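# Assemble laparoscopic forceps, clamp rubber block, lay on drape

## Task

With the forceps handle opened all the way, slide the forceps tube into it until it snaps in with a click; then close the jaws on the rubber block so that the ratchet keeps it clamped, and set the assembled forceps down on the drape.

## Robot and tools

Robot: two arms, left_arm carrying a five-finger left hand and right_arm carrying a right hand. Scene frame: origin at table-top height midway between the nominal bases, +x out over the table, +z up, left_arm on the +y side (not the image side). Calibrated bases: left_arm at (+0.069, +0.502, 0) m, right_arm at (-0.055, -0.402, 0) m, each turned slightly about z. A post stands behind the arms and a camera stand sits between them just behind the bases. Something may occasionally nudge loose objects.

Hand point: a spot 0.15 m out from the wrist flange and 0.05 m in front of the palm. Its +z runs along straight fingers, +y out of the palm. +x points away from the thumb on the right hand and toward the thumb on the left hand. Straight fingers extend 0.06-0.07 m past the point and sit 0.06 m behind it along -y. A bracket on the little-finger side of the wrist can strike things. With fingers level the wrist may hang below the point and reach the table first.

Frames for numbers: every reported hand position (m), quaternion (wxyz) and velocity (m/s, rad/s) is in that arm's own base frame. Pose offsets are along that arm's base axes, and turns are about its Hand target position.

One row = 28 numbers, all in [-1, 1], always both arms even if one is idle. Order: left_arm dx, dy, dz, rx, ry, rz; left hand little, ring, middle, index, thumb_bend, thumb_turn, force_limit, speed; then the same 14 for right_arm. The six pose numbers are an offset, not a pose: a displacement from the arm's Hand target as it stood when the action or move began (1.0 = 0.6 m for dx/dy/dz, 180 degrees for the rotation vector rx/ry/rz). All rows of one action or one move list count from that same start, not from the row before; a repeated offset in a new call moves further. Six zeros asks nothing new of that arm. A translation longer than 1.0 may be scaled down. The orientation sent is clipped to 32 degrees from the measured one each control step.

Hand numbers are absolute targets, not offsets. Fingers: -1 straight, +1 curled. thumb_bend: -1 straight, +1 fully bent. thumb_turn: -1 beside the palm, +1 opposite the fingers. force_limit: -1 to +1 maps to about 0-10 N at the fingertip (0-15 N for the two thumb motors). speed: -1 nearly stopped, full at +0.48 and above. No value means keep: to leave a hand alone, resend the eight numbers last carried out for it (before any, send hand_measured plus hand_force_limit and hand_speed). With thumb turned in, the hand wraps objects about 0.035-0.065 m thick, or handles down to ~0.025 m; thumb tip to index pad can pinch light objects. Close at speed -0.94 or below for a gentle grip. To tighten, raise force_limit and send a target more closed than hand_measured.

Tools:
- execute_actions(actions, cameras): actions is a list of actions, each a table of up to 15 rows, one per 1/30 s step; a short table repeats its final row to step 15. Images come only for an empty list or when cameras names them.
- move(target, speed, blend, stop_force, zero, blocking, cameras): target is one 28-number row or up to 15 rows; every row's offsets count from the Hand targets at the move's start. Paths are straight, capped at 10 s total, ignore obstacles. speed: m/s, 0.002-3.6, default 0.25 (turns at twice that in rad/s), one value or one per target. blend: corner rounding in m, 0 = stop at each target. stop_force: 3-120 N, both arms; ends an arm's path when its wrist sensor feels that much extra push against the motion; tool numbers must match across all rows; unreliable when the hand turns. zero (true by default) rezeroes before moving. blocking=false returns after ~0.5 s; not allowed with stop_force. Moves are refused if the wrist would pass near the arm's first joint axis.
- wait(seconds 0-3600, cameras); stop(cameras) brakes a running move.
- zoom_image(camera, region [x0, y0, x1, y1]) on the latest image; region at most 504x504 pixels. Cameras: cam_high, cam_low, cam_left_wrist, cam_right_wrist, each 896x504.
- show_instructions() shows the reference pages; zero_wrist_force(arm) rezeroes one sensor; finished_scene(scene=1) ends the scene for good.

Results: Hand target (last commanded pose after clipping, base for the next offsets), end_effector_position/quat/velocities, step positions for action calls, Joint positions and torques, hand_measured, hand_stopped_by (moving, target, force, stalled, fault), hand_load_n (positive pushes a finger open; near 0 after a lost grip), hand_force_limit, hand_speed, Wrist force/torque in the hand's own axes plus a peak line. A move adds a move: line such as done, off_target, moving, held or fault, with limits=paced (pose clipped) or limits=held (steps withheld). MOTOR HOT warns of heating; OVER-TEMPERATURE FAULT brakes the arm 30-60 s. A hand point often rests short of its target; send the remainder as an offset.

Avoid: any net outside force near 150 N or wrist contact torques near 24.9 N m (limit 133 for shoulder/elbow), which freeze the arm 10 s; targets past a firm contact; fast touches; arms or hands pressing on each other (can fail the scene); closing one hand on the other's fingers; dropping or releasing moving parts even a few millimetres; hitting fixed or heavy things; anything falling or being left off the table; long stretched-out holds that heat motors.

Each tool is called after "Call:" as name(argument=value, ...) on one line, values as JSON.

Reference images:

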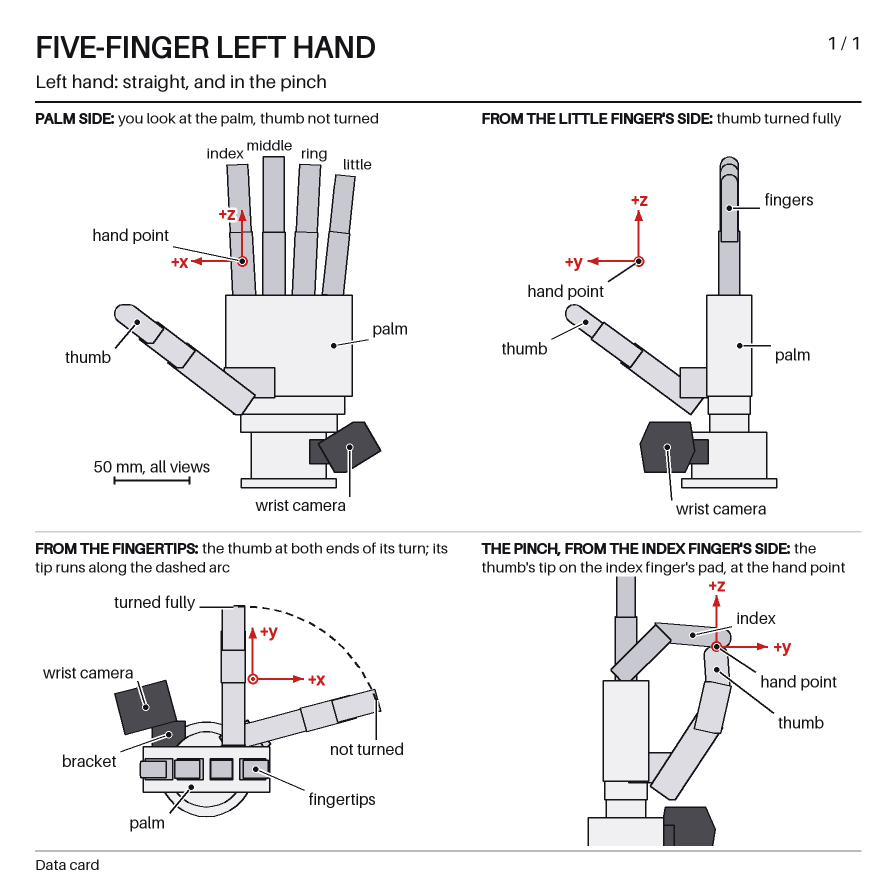

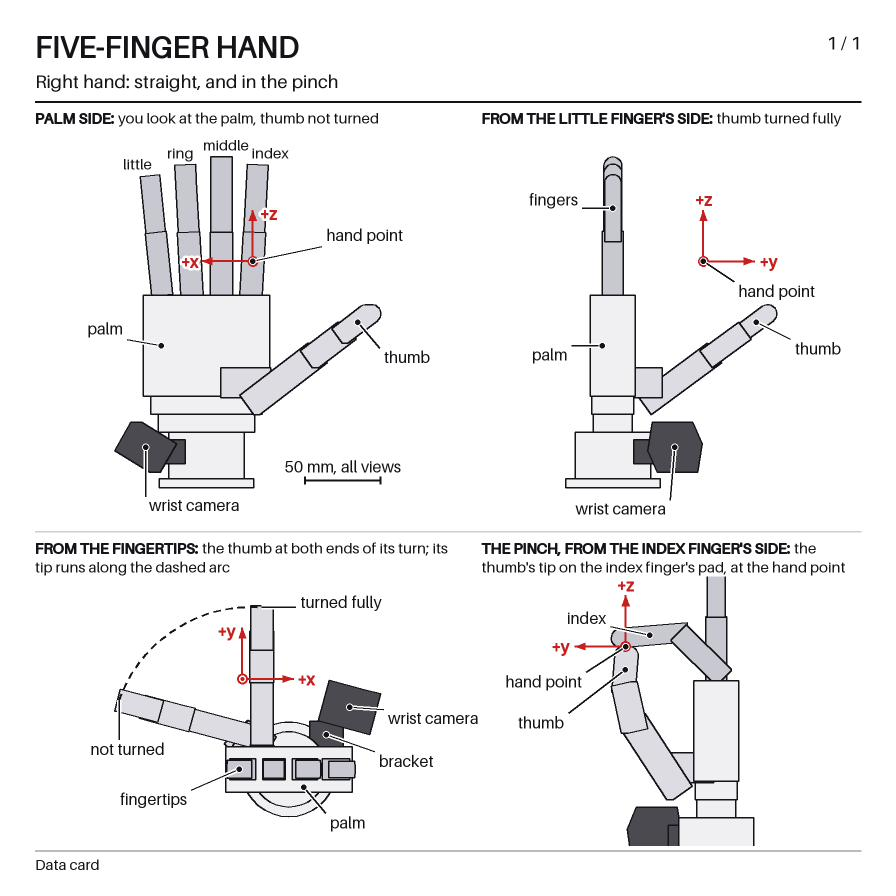

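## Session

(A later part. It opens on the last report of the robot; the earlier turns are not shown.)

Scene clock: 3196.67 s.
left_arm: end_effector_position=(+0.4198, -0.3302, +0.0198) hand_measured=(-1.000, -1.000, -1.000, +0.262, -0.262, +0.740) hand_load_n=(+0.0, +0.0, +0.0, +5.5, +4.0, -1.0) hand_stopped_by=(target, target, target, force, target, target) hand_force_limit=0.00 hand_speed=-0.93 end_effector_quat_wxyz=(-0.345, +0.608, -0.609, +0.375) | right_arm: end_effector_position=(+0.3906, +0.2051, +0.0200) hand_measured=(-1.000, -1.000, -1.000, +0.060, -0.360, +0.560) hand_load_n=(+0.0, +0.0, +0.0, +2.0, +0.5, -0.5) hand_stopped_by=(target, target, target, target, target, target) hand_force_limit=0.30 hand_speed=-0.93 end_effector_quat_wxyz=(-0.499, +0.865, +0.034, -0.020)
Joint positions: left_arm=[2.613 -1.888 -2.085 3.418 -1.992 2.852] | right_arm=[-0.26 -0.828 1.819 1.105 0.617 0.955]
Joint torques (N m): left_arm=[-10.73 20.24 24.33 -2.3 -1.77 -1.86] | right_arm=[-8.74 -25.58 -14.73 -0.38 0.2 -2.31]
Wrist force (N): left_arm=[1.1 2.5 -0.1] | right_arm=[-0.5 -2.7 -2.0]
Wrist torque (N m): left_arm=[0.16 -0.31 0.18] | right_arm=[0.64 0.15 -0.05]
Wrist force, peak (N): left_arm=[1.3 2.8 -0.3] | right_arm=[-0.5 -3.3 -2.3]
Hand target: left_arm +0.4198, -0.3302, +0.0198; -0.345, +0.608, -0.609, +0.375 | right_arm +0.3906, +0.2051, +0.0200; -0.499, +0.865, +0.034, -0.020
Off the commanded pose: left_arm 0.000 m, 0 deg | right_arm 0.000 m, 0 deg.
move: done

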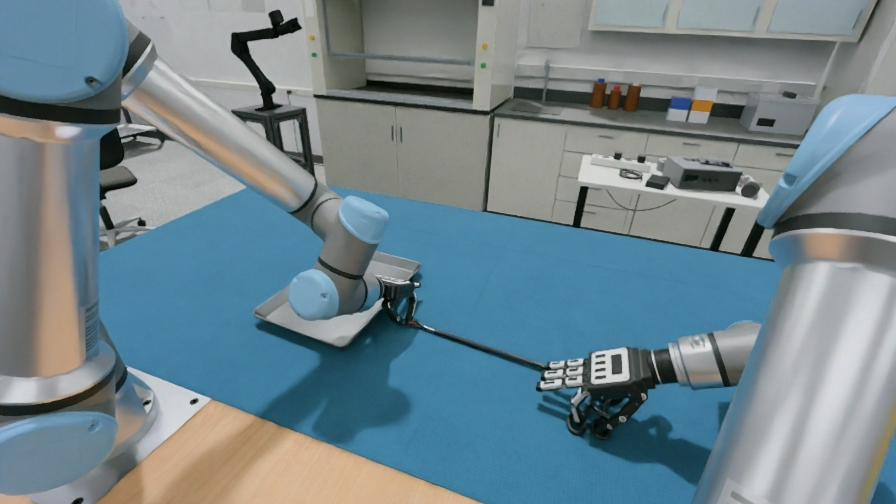

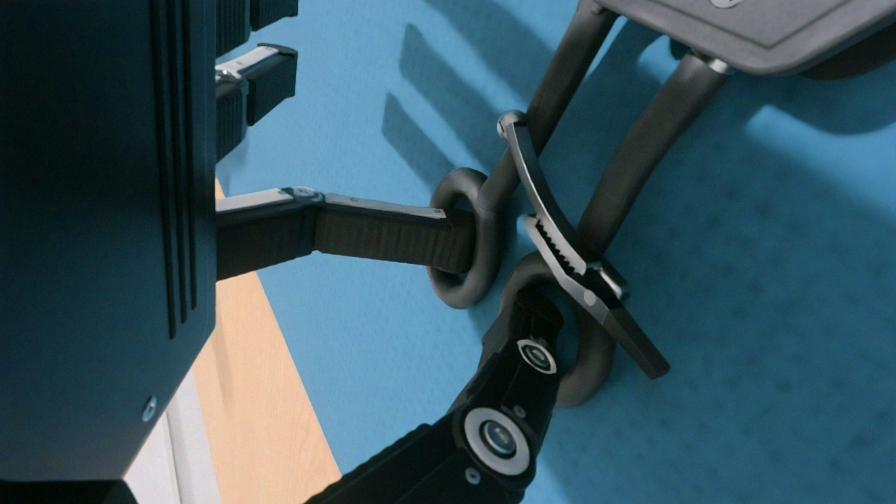

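Call:
move(target=[0,0,0,0,0,0,-1,-1,-1,0.5,-0.26,0.74,0.0,-0.93,0,0,0,0,0,0,-1,-1,-1,0.06,-0.30,0.56,0.3,-0.93], speed=0.005, cameras=["cam_low", "cam_right_wrist"])

Call:
zoom_image(camera="cam_low", region=[390, 300, 440, 350])

Call:
zoom_image(camera="cam_right_wrist", region=[400, 150, 680, 430])

Scene clock: 3204.30 s.
left_arm: end_effector_position=(+0.4198, -0.3302, +0.0198) hand_measured=(-1.000, -1.000, -1.000, +0.262, -0.262, +0.740) hand_load_n=(+0.0, +0.0, +0.0, +5.5, +4.0, -1.0) hand_stopped_by=(target, target, target, force, target, target) hand_force_limit=0.00 hand_speed=-0.93 end_effector_quat_wxyz=(-0.345, +0.608, -0.609, +0.375) | right_arm: end_effector_position=(+0.3906, +0.2051, +0.0200) hand_measured=(-1.000, -1.000, -1.000, +0.060, -0.300, +0.560) hand_load_n=(+0.0, +0.0, +0.0, +1.5, +0.5, +0.0) hand_stopped_by=(target, target, target, target, target, target) hand_force_limit=0.30 hand_speed=-0.93 end_effector_quat_wxyz=(-0.499, +0.865, +0.034, -0.020)
Joint positions: left_arm=[2.613 -1.888 -2.085 3.418 -1.992 2.852] | right_arm=[-0.26 -0.828 1.819 1.105 0.617 0.955]
Joint torques (N m): left_arm=[-10.31 20.16 23.72 -2.04 -1.91 -1.76] | right_arm=[-7.53 -26.96 -14.21 0.01 0.26 -1.39]
Wrist force (N): left_arm=[0.8 2.4 0.1] | right_arm=[-0.4 -1.4 -1.6]
Wrist torque (N m): left_arm=[0.14 -0.25 0.16] | right_arm=[0.67 0.14 -0.03]
Wrist force, peak (N): left_arm=[1.2 2.9 -0.2] | right_arm=[-0.6 -3.1 -2.2]
Hand target: left_arm +0.4198, -0.3302, +0.0198; -0.345, +0.608, -0.609, +0.375 | right_arm +0.3906, +0.2051, +0.0200; -0.499, +0.865, +0.034, -0.020
Off the commanded pose: left_arm 0.000 m, 0 deg | right_arm 0.000 m, 0 deg.
move: done

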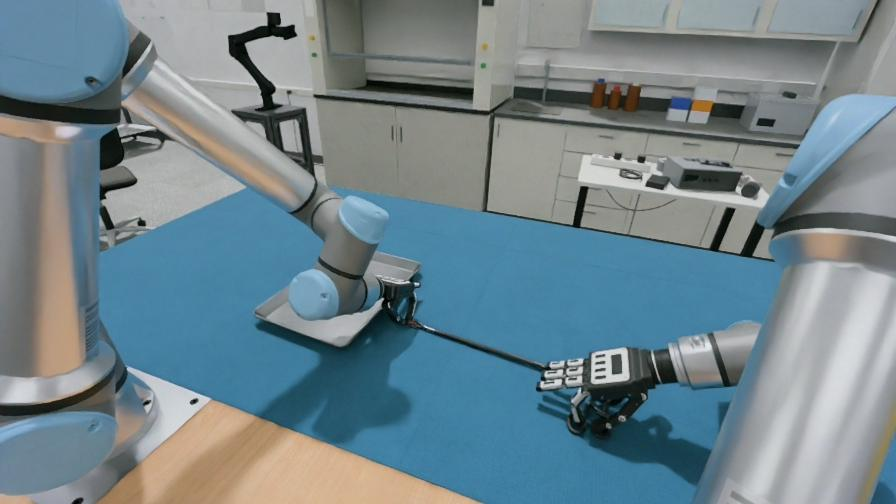

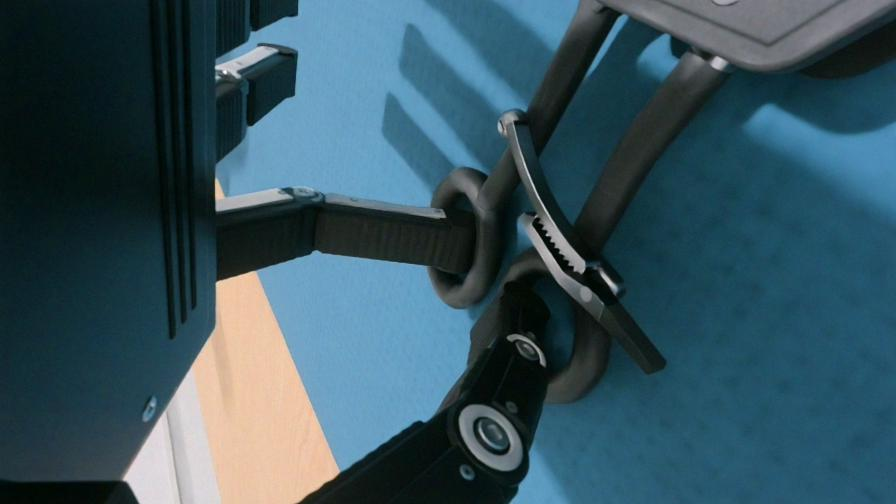

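Scaled by 10.080 from the camera's image (finer frame: 1280x720).

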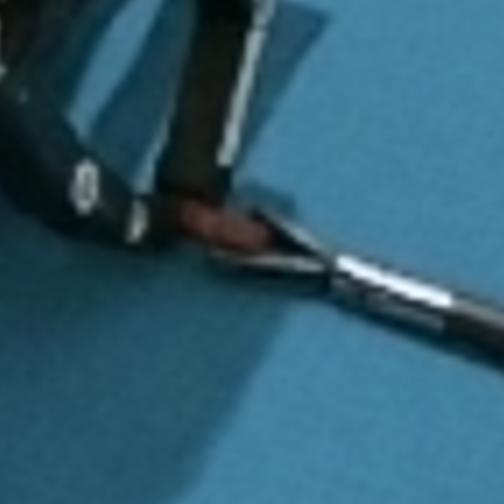

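Scaled by 1.800 from the camera's image (finer frame: 1280x720).

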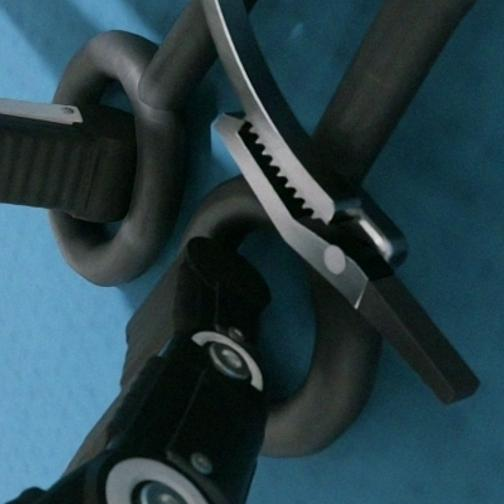

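Call:
move(target=[0,0,0,0,0,0,-1,-1,-1,0.5,-0.26,0.74,0.0,-0.93,0,0.0037,-0.0013,0,0,0,-1,-1,-1,0.10,-0.30,0.56,0.3,-0.93], speed=0.008, cameras=["cam_low", "cam_right_wrist"])

Call:
zoom_image(camera="cam_right_wrist", region=[400, 150, 680, 430])

Scene clock: 3224.20 s.
left_arm: end_effector_position=(+0.4198, -0.3302, +0.0198) hand_measured=(-1.000, -1.000, -1.000, +0.262, -0.262, +0.740) hand_load_n=(+0.0, +0.0, +0.0, +5.5, +4.5, -1.0) hand_stopped_by=(target, target, target, force, target, target) hand_force_limit=0.00 hand_speed=-0.93 end_effector_quat_wxyz=(-0.345, +0.608, -0.609, +0.375) | right_arm: end_effector_position=(+0.3906, +0.2073, +0.0193) hand_measured=(-1.000, -1.000, -1.000, +0.098, -0.302, +0.560) hand_load_n=(+0.0, +0.0, +0.0, +3.5, +2.0, +0.0) hand_stopped_by=(target, target, target, target, target, target) hand_force_limit=0.30 hand_speed=-0.93 end_effector_quat_wxyz=(-0.499, +0.865, +0.034, -0.020)
Joint positions: left_arm=[2.613 -1.888 -2.085 3.418 -1.992 2.852] | right_arm=[-0.255 -0.827 1.817 1.099 0.614 0.963]
Joint torques (N m): left_arm=[-10 18.89 24.16 -2.4 -1.62 -1.76] | right_arm=[7.43 -23.92 -13.01 -1.12 -1.88 1.98]
Wrist force (N): left_arm=[0.8 2.7 0.0] | right_arm=[-0.5 -6.2 -8.7]
Wrist torque (N m): left_arm=[0.18 -0.26 0.15] | right_arm=[0.56 0.27 -0.19]
Wrist force, peak (N): left_arm=[1.1 3.0 -0.1] | right_arm=[-0.3 -6.3 -8.7]
Hand target: left_arm +0.4198, -0.3302, +0.0198; -0.345, +0.608, -0.609, +0.375 | right_arm +0.3906, +0.2073, +0.0193; -0.499, +0.865, +0.034, -0.020
Off the commanded pose: left_arm 0.000 m, 0 deg | right_arm 0.000 m, 0 deg.
move: done

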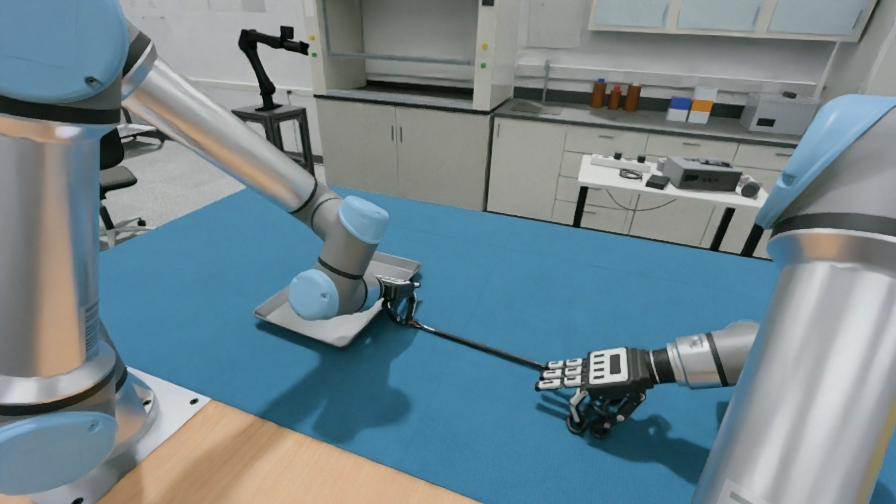

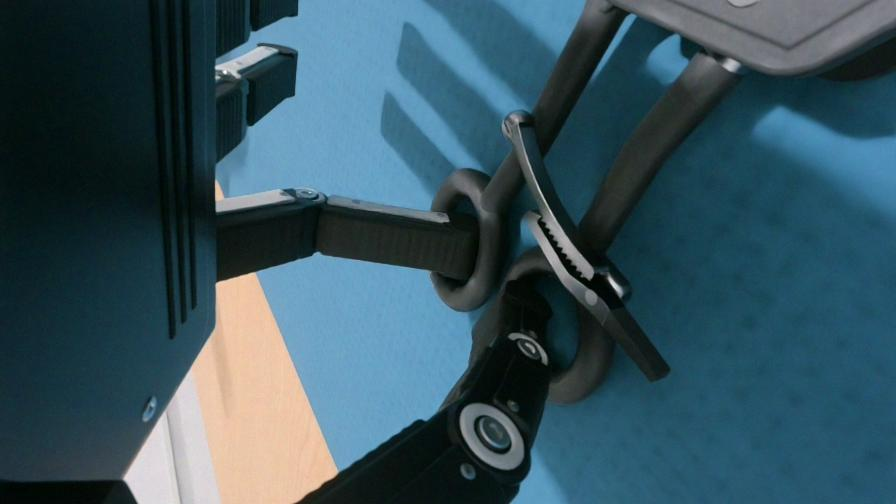

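Scaled by 1.800 from the camera's image (finer frame: 1280x720).

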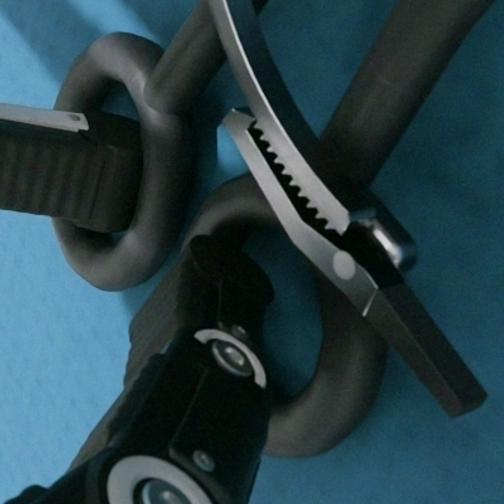

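Call:
zoom_image(camera="cam_low", region=[390, 300, 440, 350])

Call:
zoom_image(camera="cam_low", region=[540, 360, 640, 460])

Call:
zoom_image(camera="cam_right_wrist", region=[490, 180, 650, 340])

Scaled by 10.080 from the camera's image (finer frame: 1280x720).

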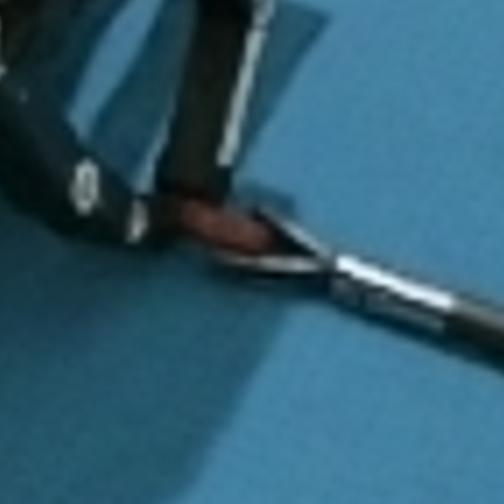

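Scaled by 5.040 from the camera's image (finer frame: 1280x720).

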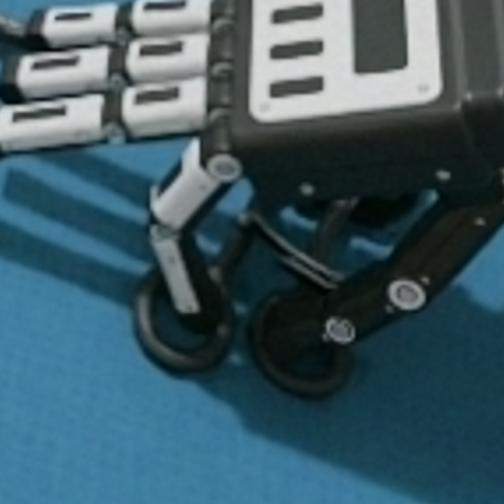

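Scaled by 3.150 from the camera's image (finer frame: 1280x720).

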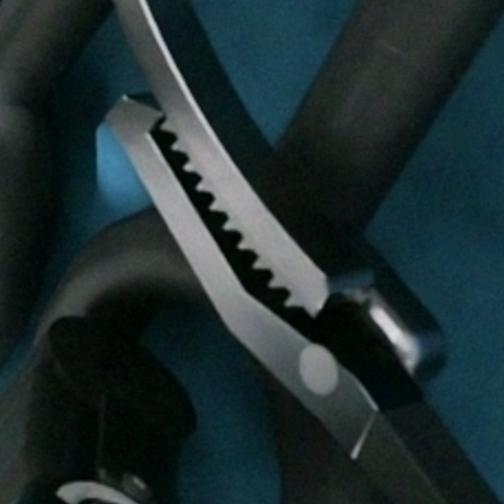

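Call:
move(target=[0,0,0,0,0,0,-1,-1,-1,0.5,-0.26,0.74,0.0,-0.93,0,0.0035,0.0013,0,0,0,-1,-1,-1,0.14,-0.30,0.56,0.3,-0.93], speed=0.008, cameras=["cam_low", "cam_right_wrist"])

Call:
zoom_image(camera="cam_right_wrist", region=[400, 150, 680, 430])

Call:
zoom_image(camera="cam_low", region=[390, 300, 440, 350])

Scene clock: 3254.33 s.
left_arm: end_effector_position=(+0.4198, -0.3302, +0.0198) hand_measured=(-1.000, -1.000, -1.000, +0.262, -0.262, +0.740) hand_load_n=(+0.0, +0.0, +0.0, +5.5, +4.0, -1.0) hand_stopped_by=(target, target, target, force, target, target) hand_force_limit=0.00 hand_speed=-0.93 end_effector_quat_wxyz=(-0.345, +0.608, -0.609, +0.375) | right_arm: end_effector_position=(+0.3906, +0.2094, +0.0200) hand_measured=(-1.000, -1.000, -1.000, +0.110, -0.302, +0.560) hand_load_n=(+0.0, +0.0, +0.0, +3.5, +3.0, +0.0) hand_stopped_by=(target, target, target, force, target, target) hand_force_limit=0.30 hand_speed=-0.93 end_effector_quat_wxyz=(-0.499, +0.865, +0.034, -0.020)
Joint positions: left_arm=[2.613 -1.888 -2.085 3.418 -1.992 2.852] | right_arm=[-0.25 -0.829 1.816 1.096 0.612 0.97]
Joint torques (N m): left_arm=[-8.91 20.41 24.16 -2.24 -1.53 -1.63] | right_arm=[6.81 -47.88 -14.28 -0.62 -2.53 2.15]
Wrist force (N): left_arm=[0.6 2.0 0.3] | right_arm=[-0.9 -2.2 -5.6]
Wrist torque (N m): left_arm=[0.07 -0.24 0.18] | right_arm=[0.71 0.21 -0.14]
Wrist force, peak (N): left_arm=[1.0 2.8 0.3] | right_arm=[-0.5 -6.6 -9.4]
Hand target: left_arm +0.4198, -0.3302, +0.0198; -0.345, +0.608, -0.609, +0.375 | right_arm +0.3906, +0.2094, +0.0200; -0.499, +0.865, +0.034, -0.020
Off the commanded pose: left_arm 0.000 m, 0 deg | right_arm 0.000 m, 0 deg.
move: done

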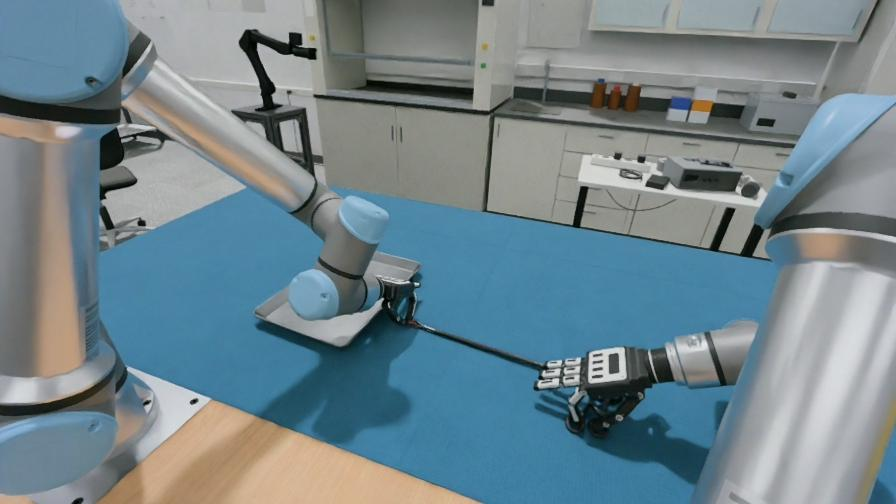

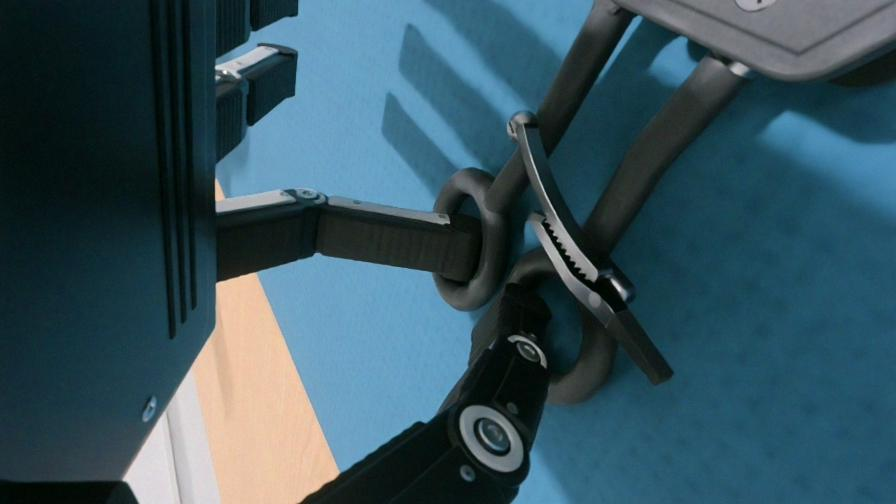

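Scaled by 1.800 from the camera's image (finer frame: 1280x720).

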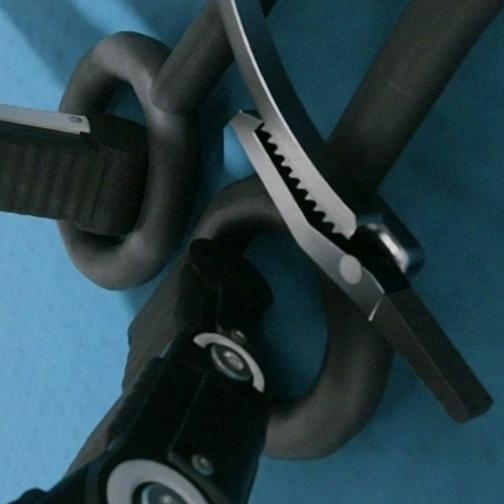

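Scaled by 10.080 from the camera's image (finer frame: 1280x720).

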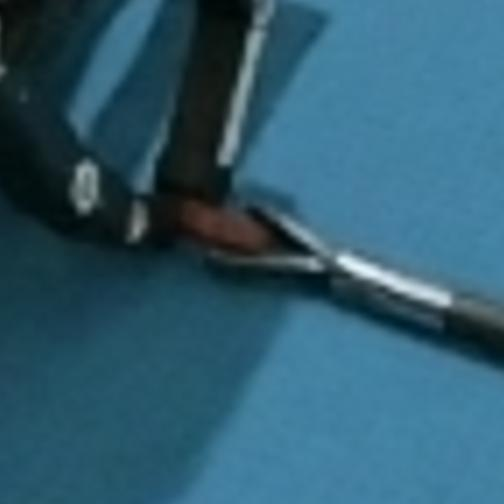

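Call:
move(target=[0,0,0,0,0,0,-1,-1,-1,0.5,-0.26,0.74,0.0,-0.93,0,0,0,0,0,0,-1,-1,-1,0.16,-0.26,0.56,1.0,-0.93], speed=0.008, cameras=["cam_low", "cam_right_wrist"])

Call:
zoom_image(camera="cam_right_wrist", region=[400, 150, 680, 430])

Call:
zoom_image(camera="cam_low", region=[390, 300, 440, 350])

Scene clock: 3266.43 s.
left_arm: end_effector_position=(+0.4198, -0.3302, +0.0198) hand_measured=(-1.000, -1.000, -1.000, +0.262, -0.262, +0.740) hand_load_n=(+0.0, +0.0, +0.0, +5.5, +4.0, -1.0) hand_stopped_by=(target, target, target, force, target, target) hand_force_limit=0.00 hand_speed=-0.93 end_effector_quat_wxyz=(-0.345, +0.608, -0.609, +0.375) | right_arm: end_effector_position=(+0.3906, +0.2094, +0.0200) hand_measured=(-1.000, -1.000, -1.000, +0.134, -0.264, +0.560) hand_load_n=(+0.0, +0.0, +0.0, +9.5, +3.5, +3.0) hand_stopped_by=(target, target, target, force, target, target) hand_force_limit=1.00 hand_speed=-0.93 end_effector_quat_wxyz=(-0.499, +0.865, +0.034, -0.020)
Joint positions: left_arm=[2.613 -1.888 -2.085 3.418 -1.992 2.852] | right_arm=[-0.25 -0.829 1.816 1.096 0.612 0.97]
Joint torques (N m): left_arm=[-9.14 20.2 22.95 -2.23 -1.29 -1.73] | right_arm=[3.81 -45.7 -14.84 -0.67 0.72 1.41]
Wrist force (N): left_arm=[0.6 2.3 0.1] | right_arm=[-3.1 -9.9 -6.6]
Wrist torque (N m): left_arm=[0.14 -0.25 0.17] | right_arm=[0.37 0.32 -0.20]
Wrist force, peak (N): left_arm=[0.6 2.6 -0.2] | right_arm=[-2.8 -9.9 -6.8]
Hand target: left_arm +0.4198, -0.3302, +0.0198; -0.345, +0.608, -0.609, +0.375 | right_arm +0.3906, +0.2094, +0.0200; -0.499, +0.865, +0.034, -0.020
Off the commanded pose: left_arm 0.000 m, 0 deg | right_arm 0.000 m, 0 deg.
move: done

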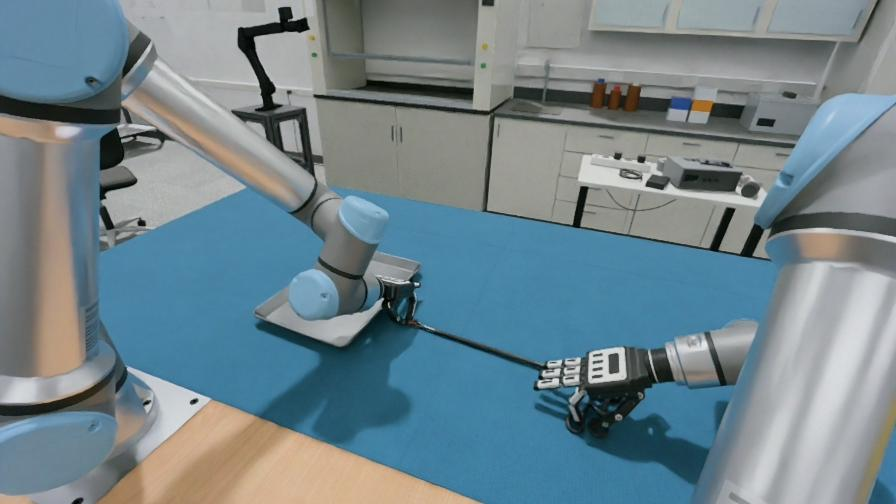

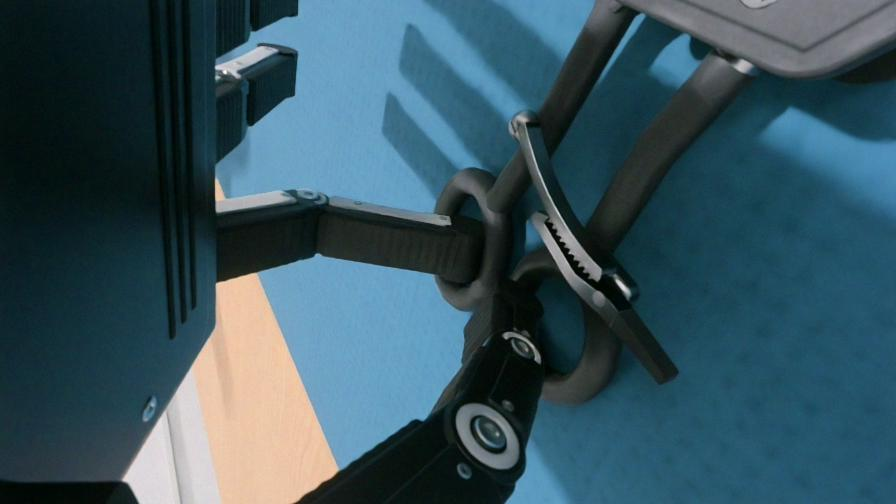

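Scaled by 1.800 from the camera's image (finer frame: 1280x720).

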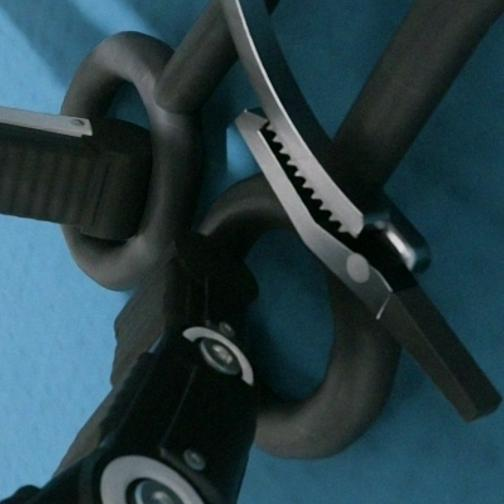

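Scaled by 10.080 from the camera's image (finer frame: 1280x720).

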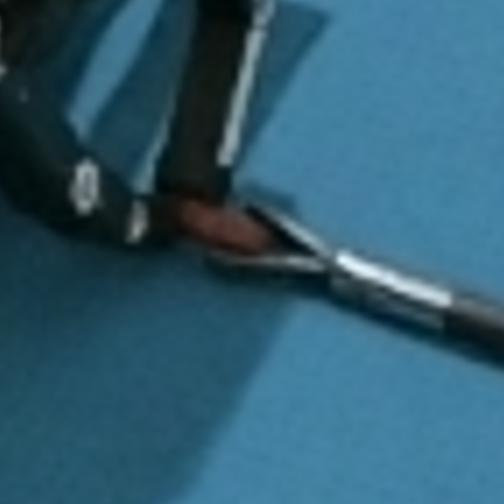

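Call:
move(target=[0,0,0,0,0,0,-1,-1,-1,0.5,-0.26,0.74,0.0,-0.93,0,0,0,0,0,0,-1,-1,-1,0.04,-0.40,0.56,1.0,-0.9], speed=0.008, cameras=["cam_low", "cam_right_wrist"])

Call:
zoom_image(camera="cam_right_wrist", region=[400, 150, 680, 430])

Call:
zoom_image(camera="cam_low", region=[390, 300, 440, 350])

Scene clock: 3321.23 s.
left_arm: end_effector_position=(+0.4198, -0.3302, +0.0198) hand_measured=(-1.000, -1.000, -1.000, +0.262, -0.262, +0.740) hand_load_n=(+0.0, +0.0, +0.0, +5.5, +4.0, -0.5) hand_stopped_by=(target, target, target, force, target, target) hand_force_limit=0.00 hand_speed=-0.93 end_effector_quat_wxyz=(-0.345, +0.608, -0.609, +0.375) | right_arm: end_effector_position=(+0.3906, +0.2094, +0.0200) hand_measured=(-1.000, -1.000, -1.000, +0.040, -0.400, +0.560) hand_load_n=(+0.0, +0.0, +0.0, +0.0, +0.0, -0.5) hand_stopped_by=(target, target, target, target, target, target) hand_force_limit=1.00 hand_speed=-0.90 end_effector_quat_wxyz=(-0.499, +0.865, +0.034, -0.020)
Joint positions: left_arm=[2.613 -1.888 -2.085 3.418 -1.992 2.852] | right_arm=[-0.25 -0.829 1.816 1.096 0.612 0.97]
Joint torques (N m): left_arm=[-10.58 20 24.55 -2.27 -0.64 -1.59] | right_arm=[-7.51 -28.48 -12.43 4.38 -1.86 -2.07]
Wrist force (N): left_arm=[0.8 2.7 0.2] | right_arm=[1.1 0.1 -2.1]
Wrist torque (N m): left_arm=[0.19 -0.27 0.16] | right_arm=[0.80 0.04 -0.09]
Wrist force, peak (N): left_arm=[0.8 2.7 0.2] | right_arm=[-2.6 -8.2 -9.7]
Hand target: left_arm +0.4198, -0.3302, +0.0198; -0.345, +0.608, -0.609, +0.375 | right_arm +0.3906, +0.2094, +0.0200; -0.499, +0.865, +0.034, -0.020
Off the commanded pose: left_arm 0.000 m, 0 deg | right_arm 0.000 m, 0 deg.
move: done

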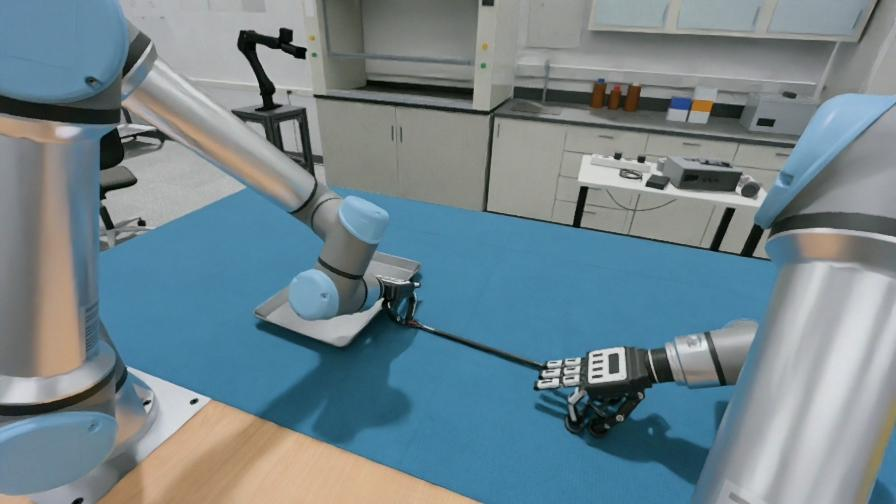

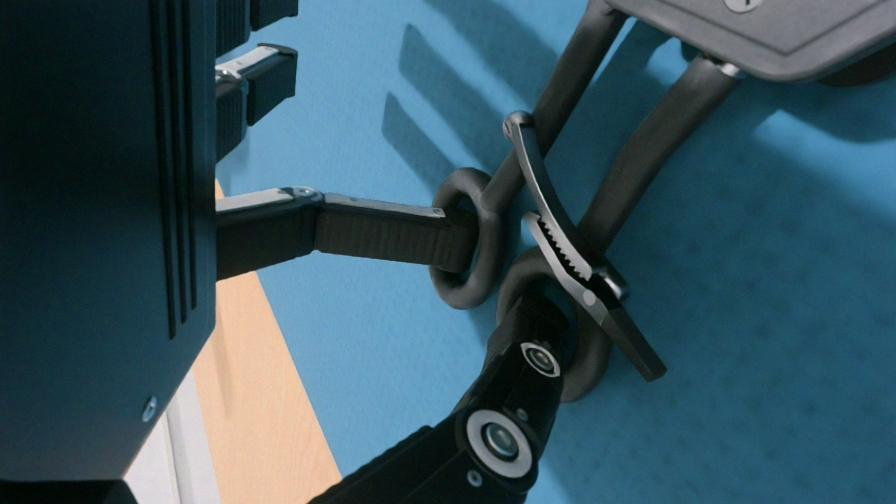

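Scaled by 1.800 from the camera's image (finer frame: 1280x720).

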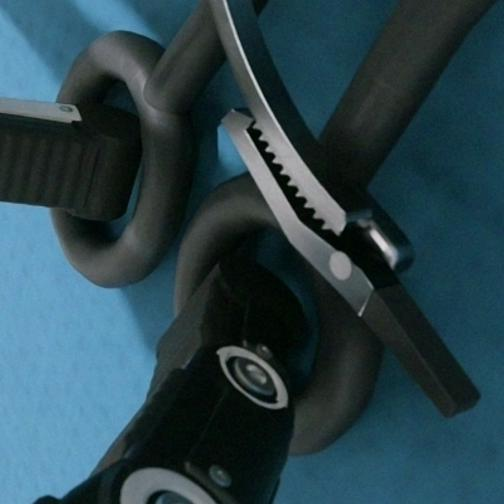

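Scaled by 10.080 from the camera's image (finer frame: 1280x720).

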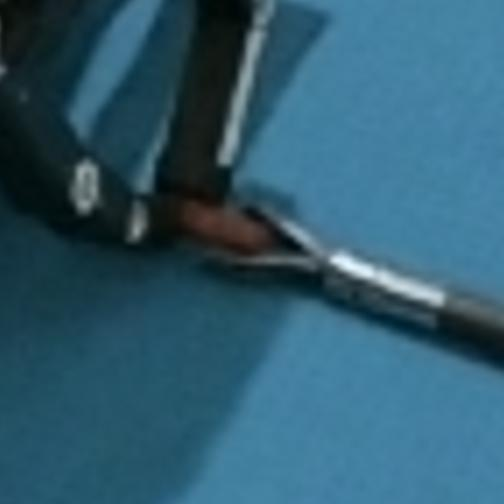

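Call:
move(target=[0,0,0,0,0,0,-1,-1,-1,0.5,-0.26,0.74,0.0,-0.93,0,0,0.06,0,0,0,-1,-1,-1,0.04,-0.40,0.56,1.0,-0.9], speed=0.02)

Call:
move(target=[0,0,0,0,0,0,-1,-1,-1,0.5,-0.26,0.74,0.0,-0.93,0,-0.0173,0.02,-0.0388,-0.003,0,-1,-1,-1,-0.56,-1.0,0.56,1.0,-0.3], speed=0.04, cameras=["cam_low", "cam_right_wrist"])

Scene clock: 3350.57 s.
left_arm: end_effector_position=(+0.4198, -0.3302, +0.0198) hand_measured=(-1.000, -1.000, -1.000, +0.262, -0.262, +0.740) hand_load_n=(+0.0, +0.0, +0.0, +5.0, +4.0, -1.0) hand_stopped_by=(target, target, target, force, target, target) hand_force_limit=0.00 hand_speed=-0.93 end_effector_quat_wxyz=(-0.345, +0.608, -0.609, +0.375) | right_arm: end_effector_position=(+0.3906, +0.2094, +0.0560) hand_measured=(-1.000, -1.000, -1.000, +0.040, -0.400, +0.560) hand_load_n=(+0.0, +0.0, +0.0, +0.0, +0.0, +0.0) hand_stopped_by=(target, target, target, target, target, target) hand_force_limit=1.00 hand_speed=-0.90 end_effector_quat_wxyz=(-0.499, +0.865, +0.034, -0.020)
Joint positions: left_arm=[2.613 -1.888 -2.085 3.418 -1.992 2.852] | right_arm=[-0.25 -0.9 1.815 1.168 0.612 0.97]
Joint torques (N m): left_arm=[-9.57 19.18 24.71 -2.21 0.41 -1.71] | right_arm=[0.39 -48.34 -15.51 4.79 -1.62 1.14]
Wrist force (N): left_arm=[0.8 2.7 -0.2] | right_arm=[0.8 0.5 -2.0]
Wrist torque (N m): left_arm=[0.21 -0.29 0.16] | right_arm=[0.83 0.06 -0.10]
Wrist force, peak (N): left_arm=[0.8 2.7 -0.2] | right_arm=[1.2 0.1 -2.4]
Hand target: left_arm +0.4198, -0.3302, +0.0198; -0.345, +0.608, -0.609, +0.375 | right_arm +0.3906, +0.2094, +0.0560; -0.499, +0.865, +0.034, -0.020
Off the commanded pose: left_arm 0.000 m, 0 deg | right_arm 0.000 m, 0 deg.
move: done

Scene clock: 3352.47 s.
left_arm: end_effector_position=(+0.4198, -0.3302, +0.0198) hand_measured=(-1.000, -1.000, -1.000, +0.262, -0.262, +0.740) hand_load_n=(+0.0, +0.0, +0.0, +5.5, +4.5, -1.0) hand_stopped_by=(target, target, target, force, target, target) hand_force_limit=0.00 hand_speed=-0.93 end_effector_quat_wxyz=(-0.345, +0.608, -0.609, +0.375) | right_arm: end_effector_position=(+0.3906, +0.1990, +0.0680) hand_measured=(-1.000, -1.000, -1.000, -0.560, -1.000, +0.560) hand_load_n=(+0.0, +0.0, -0.5, +0.0, +0.0, +0.0) hand_stopped_by=(target, target, target, target, target, target) hand_force_limit=1.00 hand_speed=-0.30 end_effector_quat_wxyz=(-0.446, +0.894, +0.035, -0.018)
Joint positions: left_arm=[2.613 -1.888 -2.085 3.418 -1.992 2.852] | right_arm=[-0.222 -0.976 1.787 1.136 0.704 1.094]
Joint torques (N m): left_arm=[-9.05 20.07 23.12 -2.05 0.72 -1.47] | right_arm=[6.49 -48.12 -16.83 0.13 0.51 2.22]
Wrist force (N): left_arm=[0.6 2.5 0.1] | right_arm=[0.2 0.3 -2.0]
Wrist torque (N m): left_arm=[0.17 -0.24 0.15] | right_arm=[0.76 0.16 -0.14]
Wrist force, peak (N): left_arm=[0.7 2.6 0.0] | right_arm=[0.4 0.4 -2.2]
Hand target: left_arm +0.4198, -0.3302, +0.0198; -0.345, +0.608, -0.609, +0.375 | right_arm +0.3906, +0.1990, +0.0680; -0.446, +0.894, +0.035, -0.018
Off the commanded pose: left_arm 0.000 m, 0 deg | right_arm 0.000 m, 0 deg.
move: done

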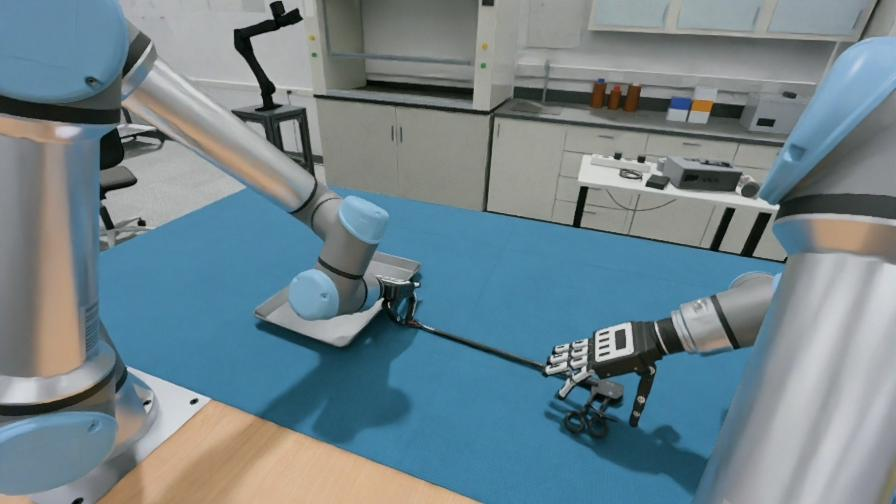

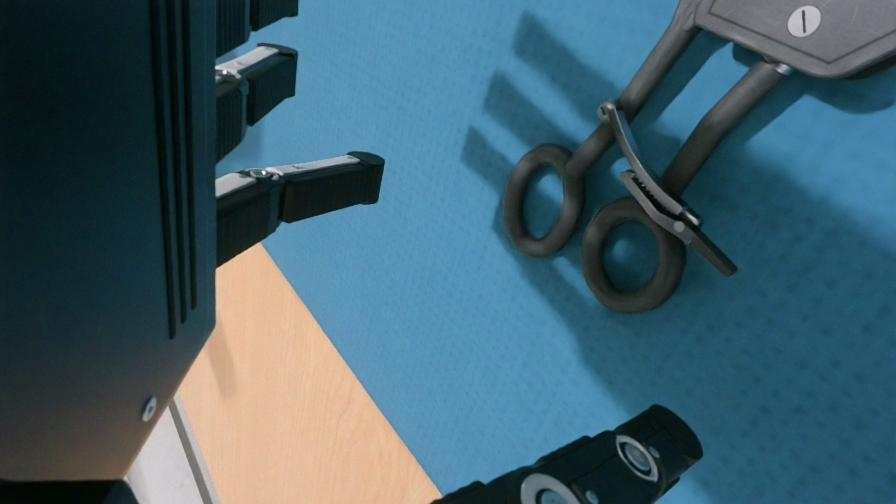

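Call:
move(target=[0,0,0,0,0,0,-1,-1,-1,0.5,-0.26,0.74,0.0,-0.93,0,0.0067,-0.06,0,0,0,-1,-1,-1,-0.42,-0.9,0.50,1.0,-0.3], speed=0.03, cameras=["cam_low", "cam_right_wrist"])

Call:
zoom_image(camera="cam_low", region=[540, 340, 660, 460])

Scene clock: 3401.30 s.
left_arm: end_effector_position=(+0.4198, -0.3302, +0.0198) hand_measured=(-1.000, -1.000, -1.000, +0.262, -0.262, +0.740) hand_load_n=(+0.0, -0.5, +0.0, +5.5, +4.0, -0.5) hand_stopped_by=(target, target, target, force, target, target) hand_force_limit=0.00 hand_speed=-0.93 end_effector_quat_wxyz=(-0.345, +0.608, -0.609, +0.375) | right_arm: end_effector_position=(+0.3906, +0.2030, +0.0321) hand_measured=(-1.000, -1.000, -1.000, -0.420, -0.900, +0.500) hand_load_n=(+0.0, +0.0, +0.0, +0.0, +0.0, +0.0) hand_stopped_by=(target, target, target, target, target, target) hand_force_limit=1.00 hand_speed=-0.30 end_effector_quat_wxyz=(-0.446, +0.894, +0.035, -0.018)
Joint positions: left_arm=[2.613 -1.888 -2.085 3.418 -1.992 2.852] | right_arm=[-0.213 -0.911 1.796 1.053 0.701 1.107]
Joint torques (N m): left_arm=[-9.38 19.81 23.93 -2.14 0.86 -1.32] | right_arm=[6.74 -26.37 -3.64 0.26 -2.52 2.17]
Wrist force (N): left_arm=[0.4 2.2 -0.1] | right_arm=[0.7 0.5 -2.0]
Wrist torque (N m): left_arm=[0.14 -0.22 0.15] | right_arm=[0.79 0.08 -0.10]
Wrist force, peak (N): left_arm=[0.8 2.6 -0.3] | right_arm=[0.5 0.6 -2.2]
Hand target: left_arm +0.4198, -0.3302, +0.0198; -0.345, +0.608, -0.609, +0.375 | right_arm +0.3906, +0.2030, +0.0320; -0.446, +0.894, +0.035, -0.018
Off the commanded pose: left_arm 0.000 m, 0 deg | right_arm 0.000 m, 0 deg.
move: done

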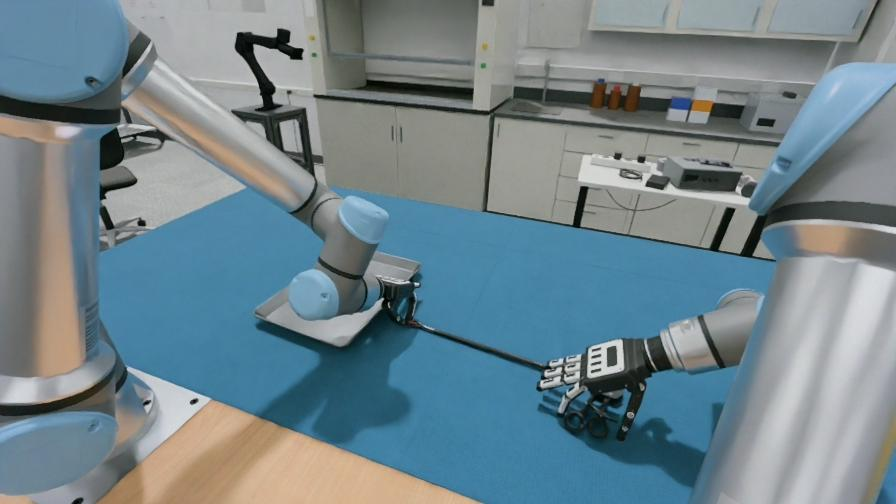

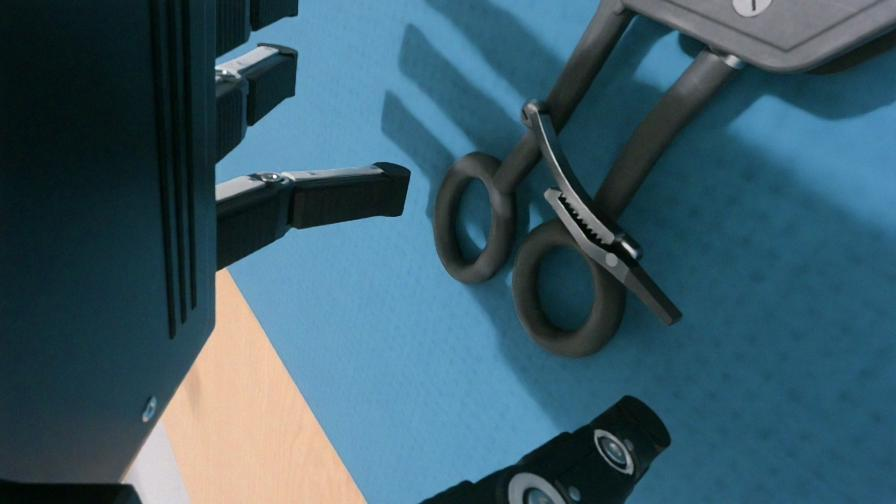

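Scaled by 4.200 from the camera's image (finer frame: 1280x720).

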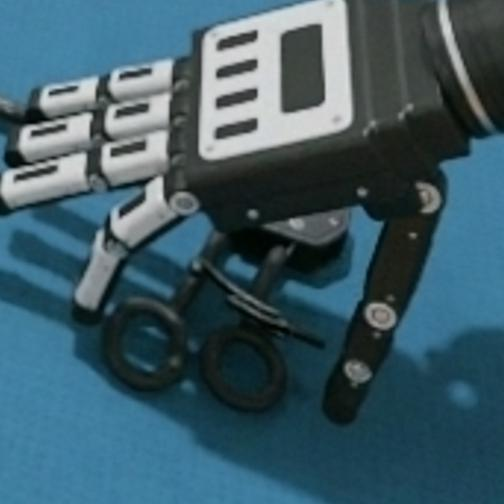

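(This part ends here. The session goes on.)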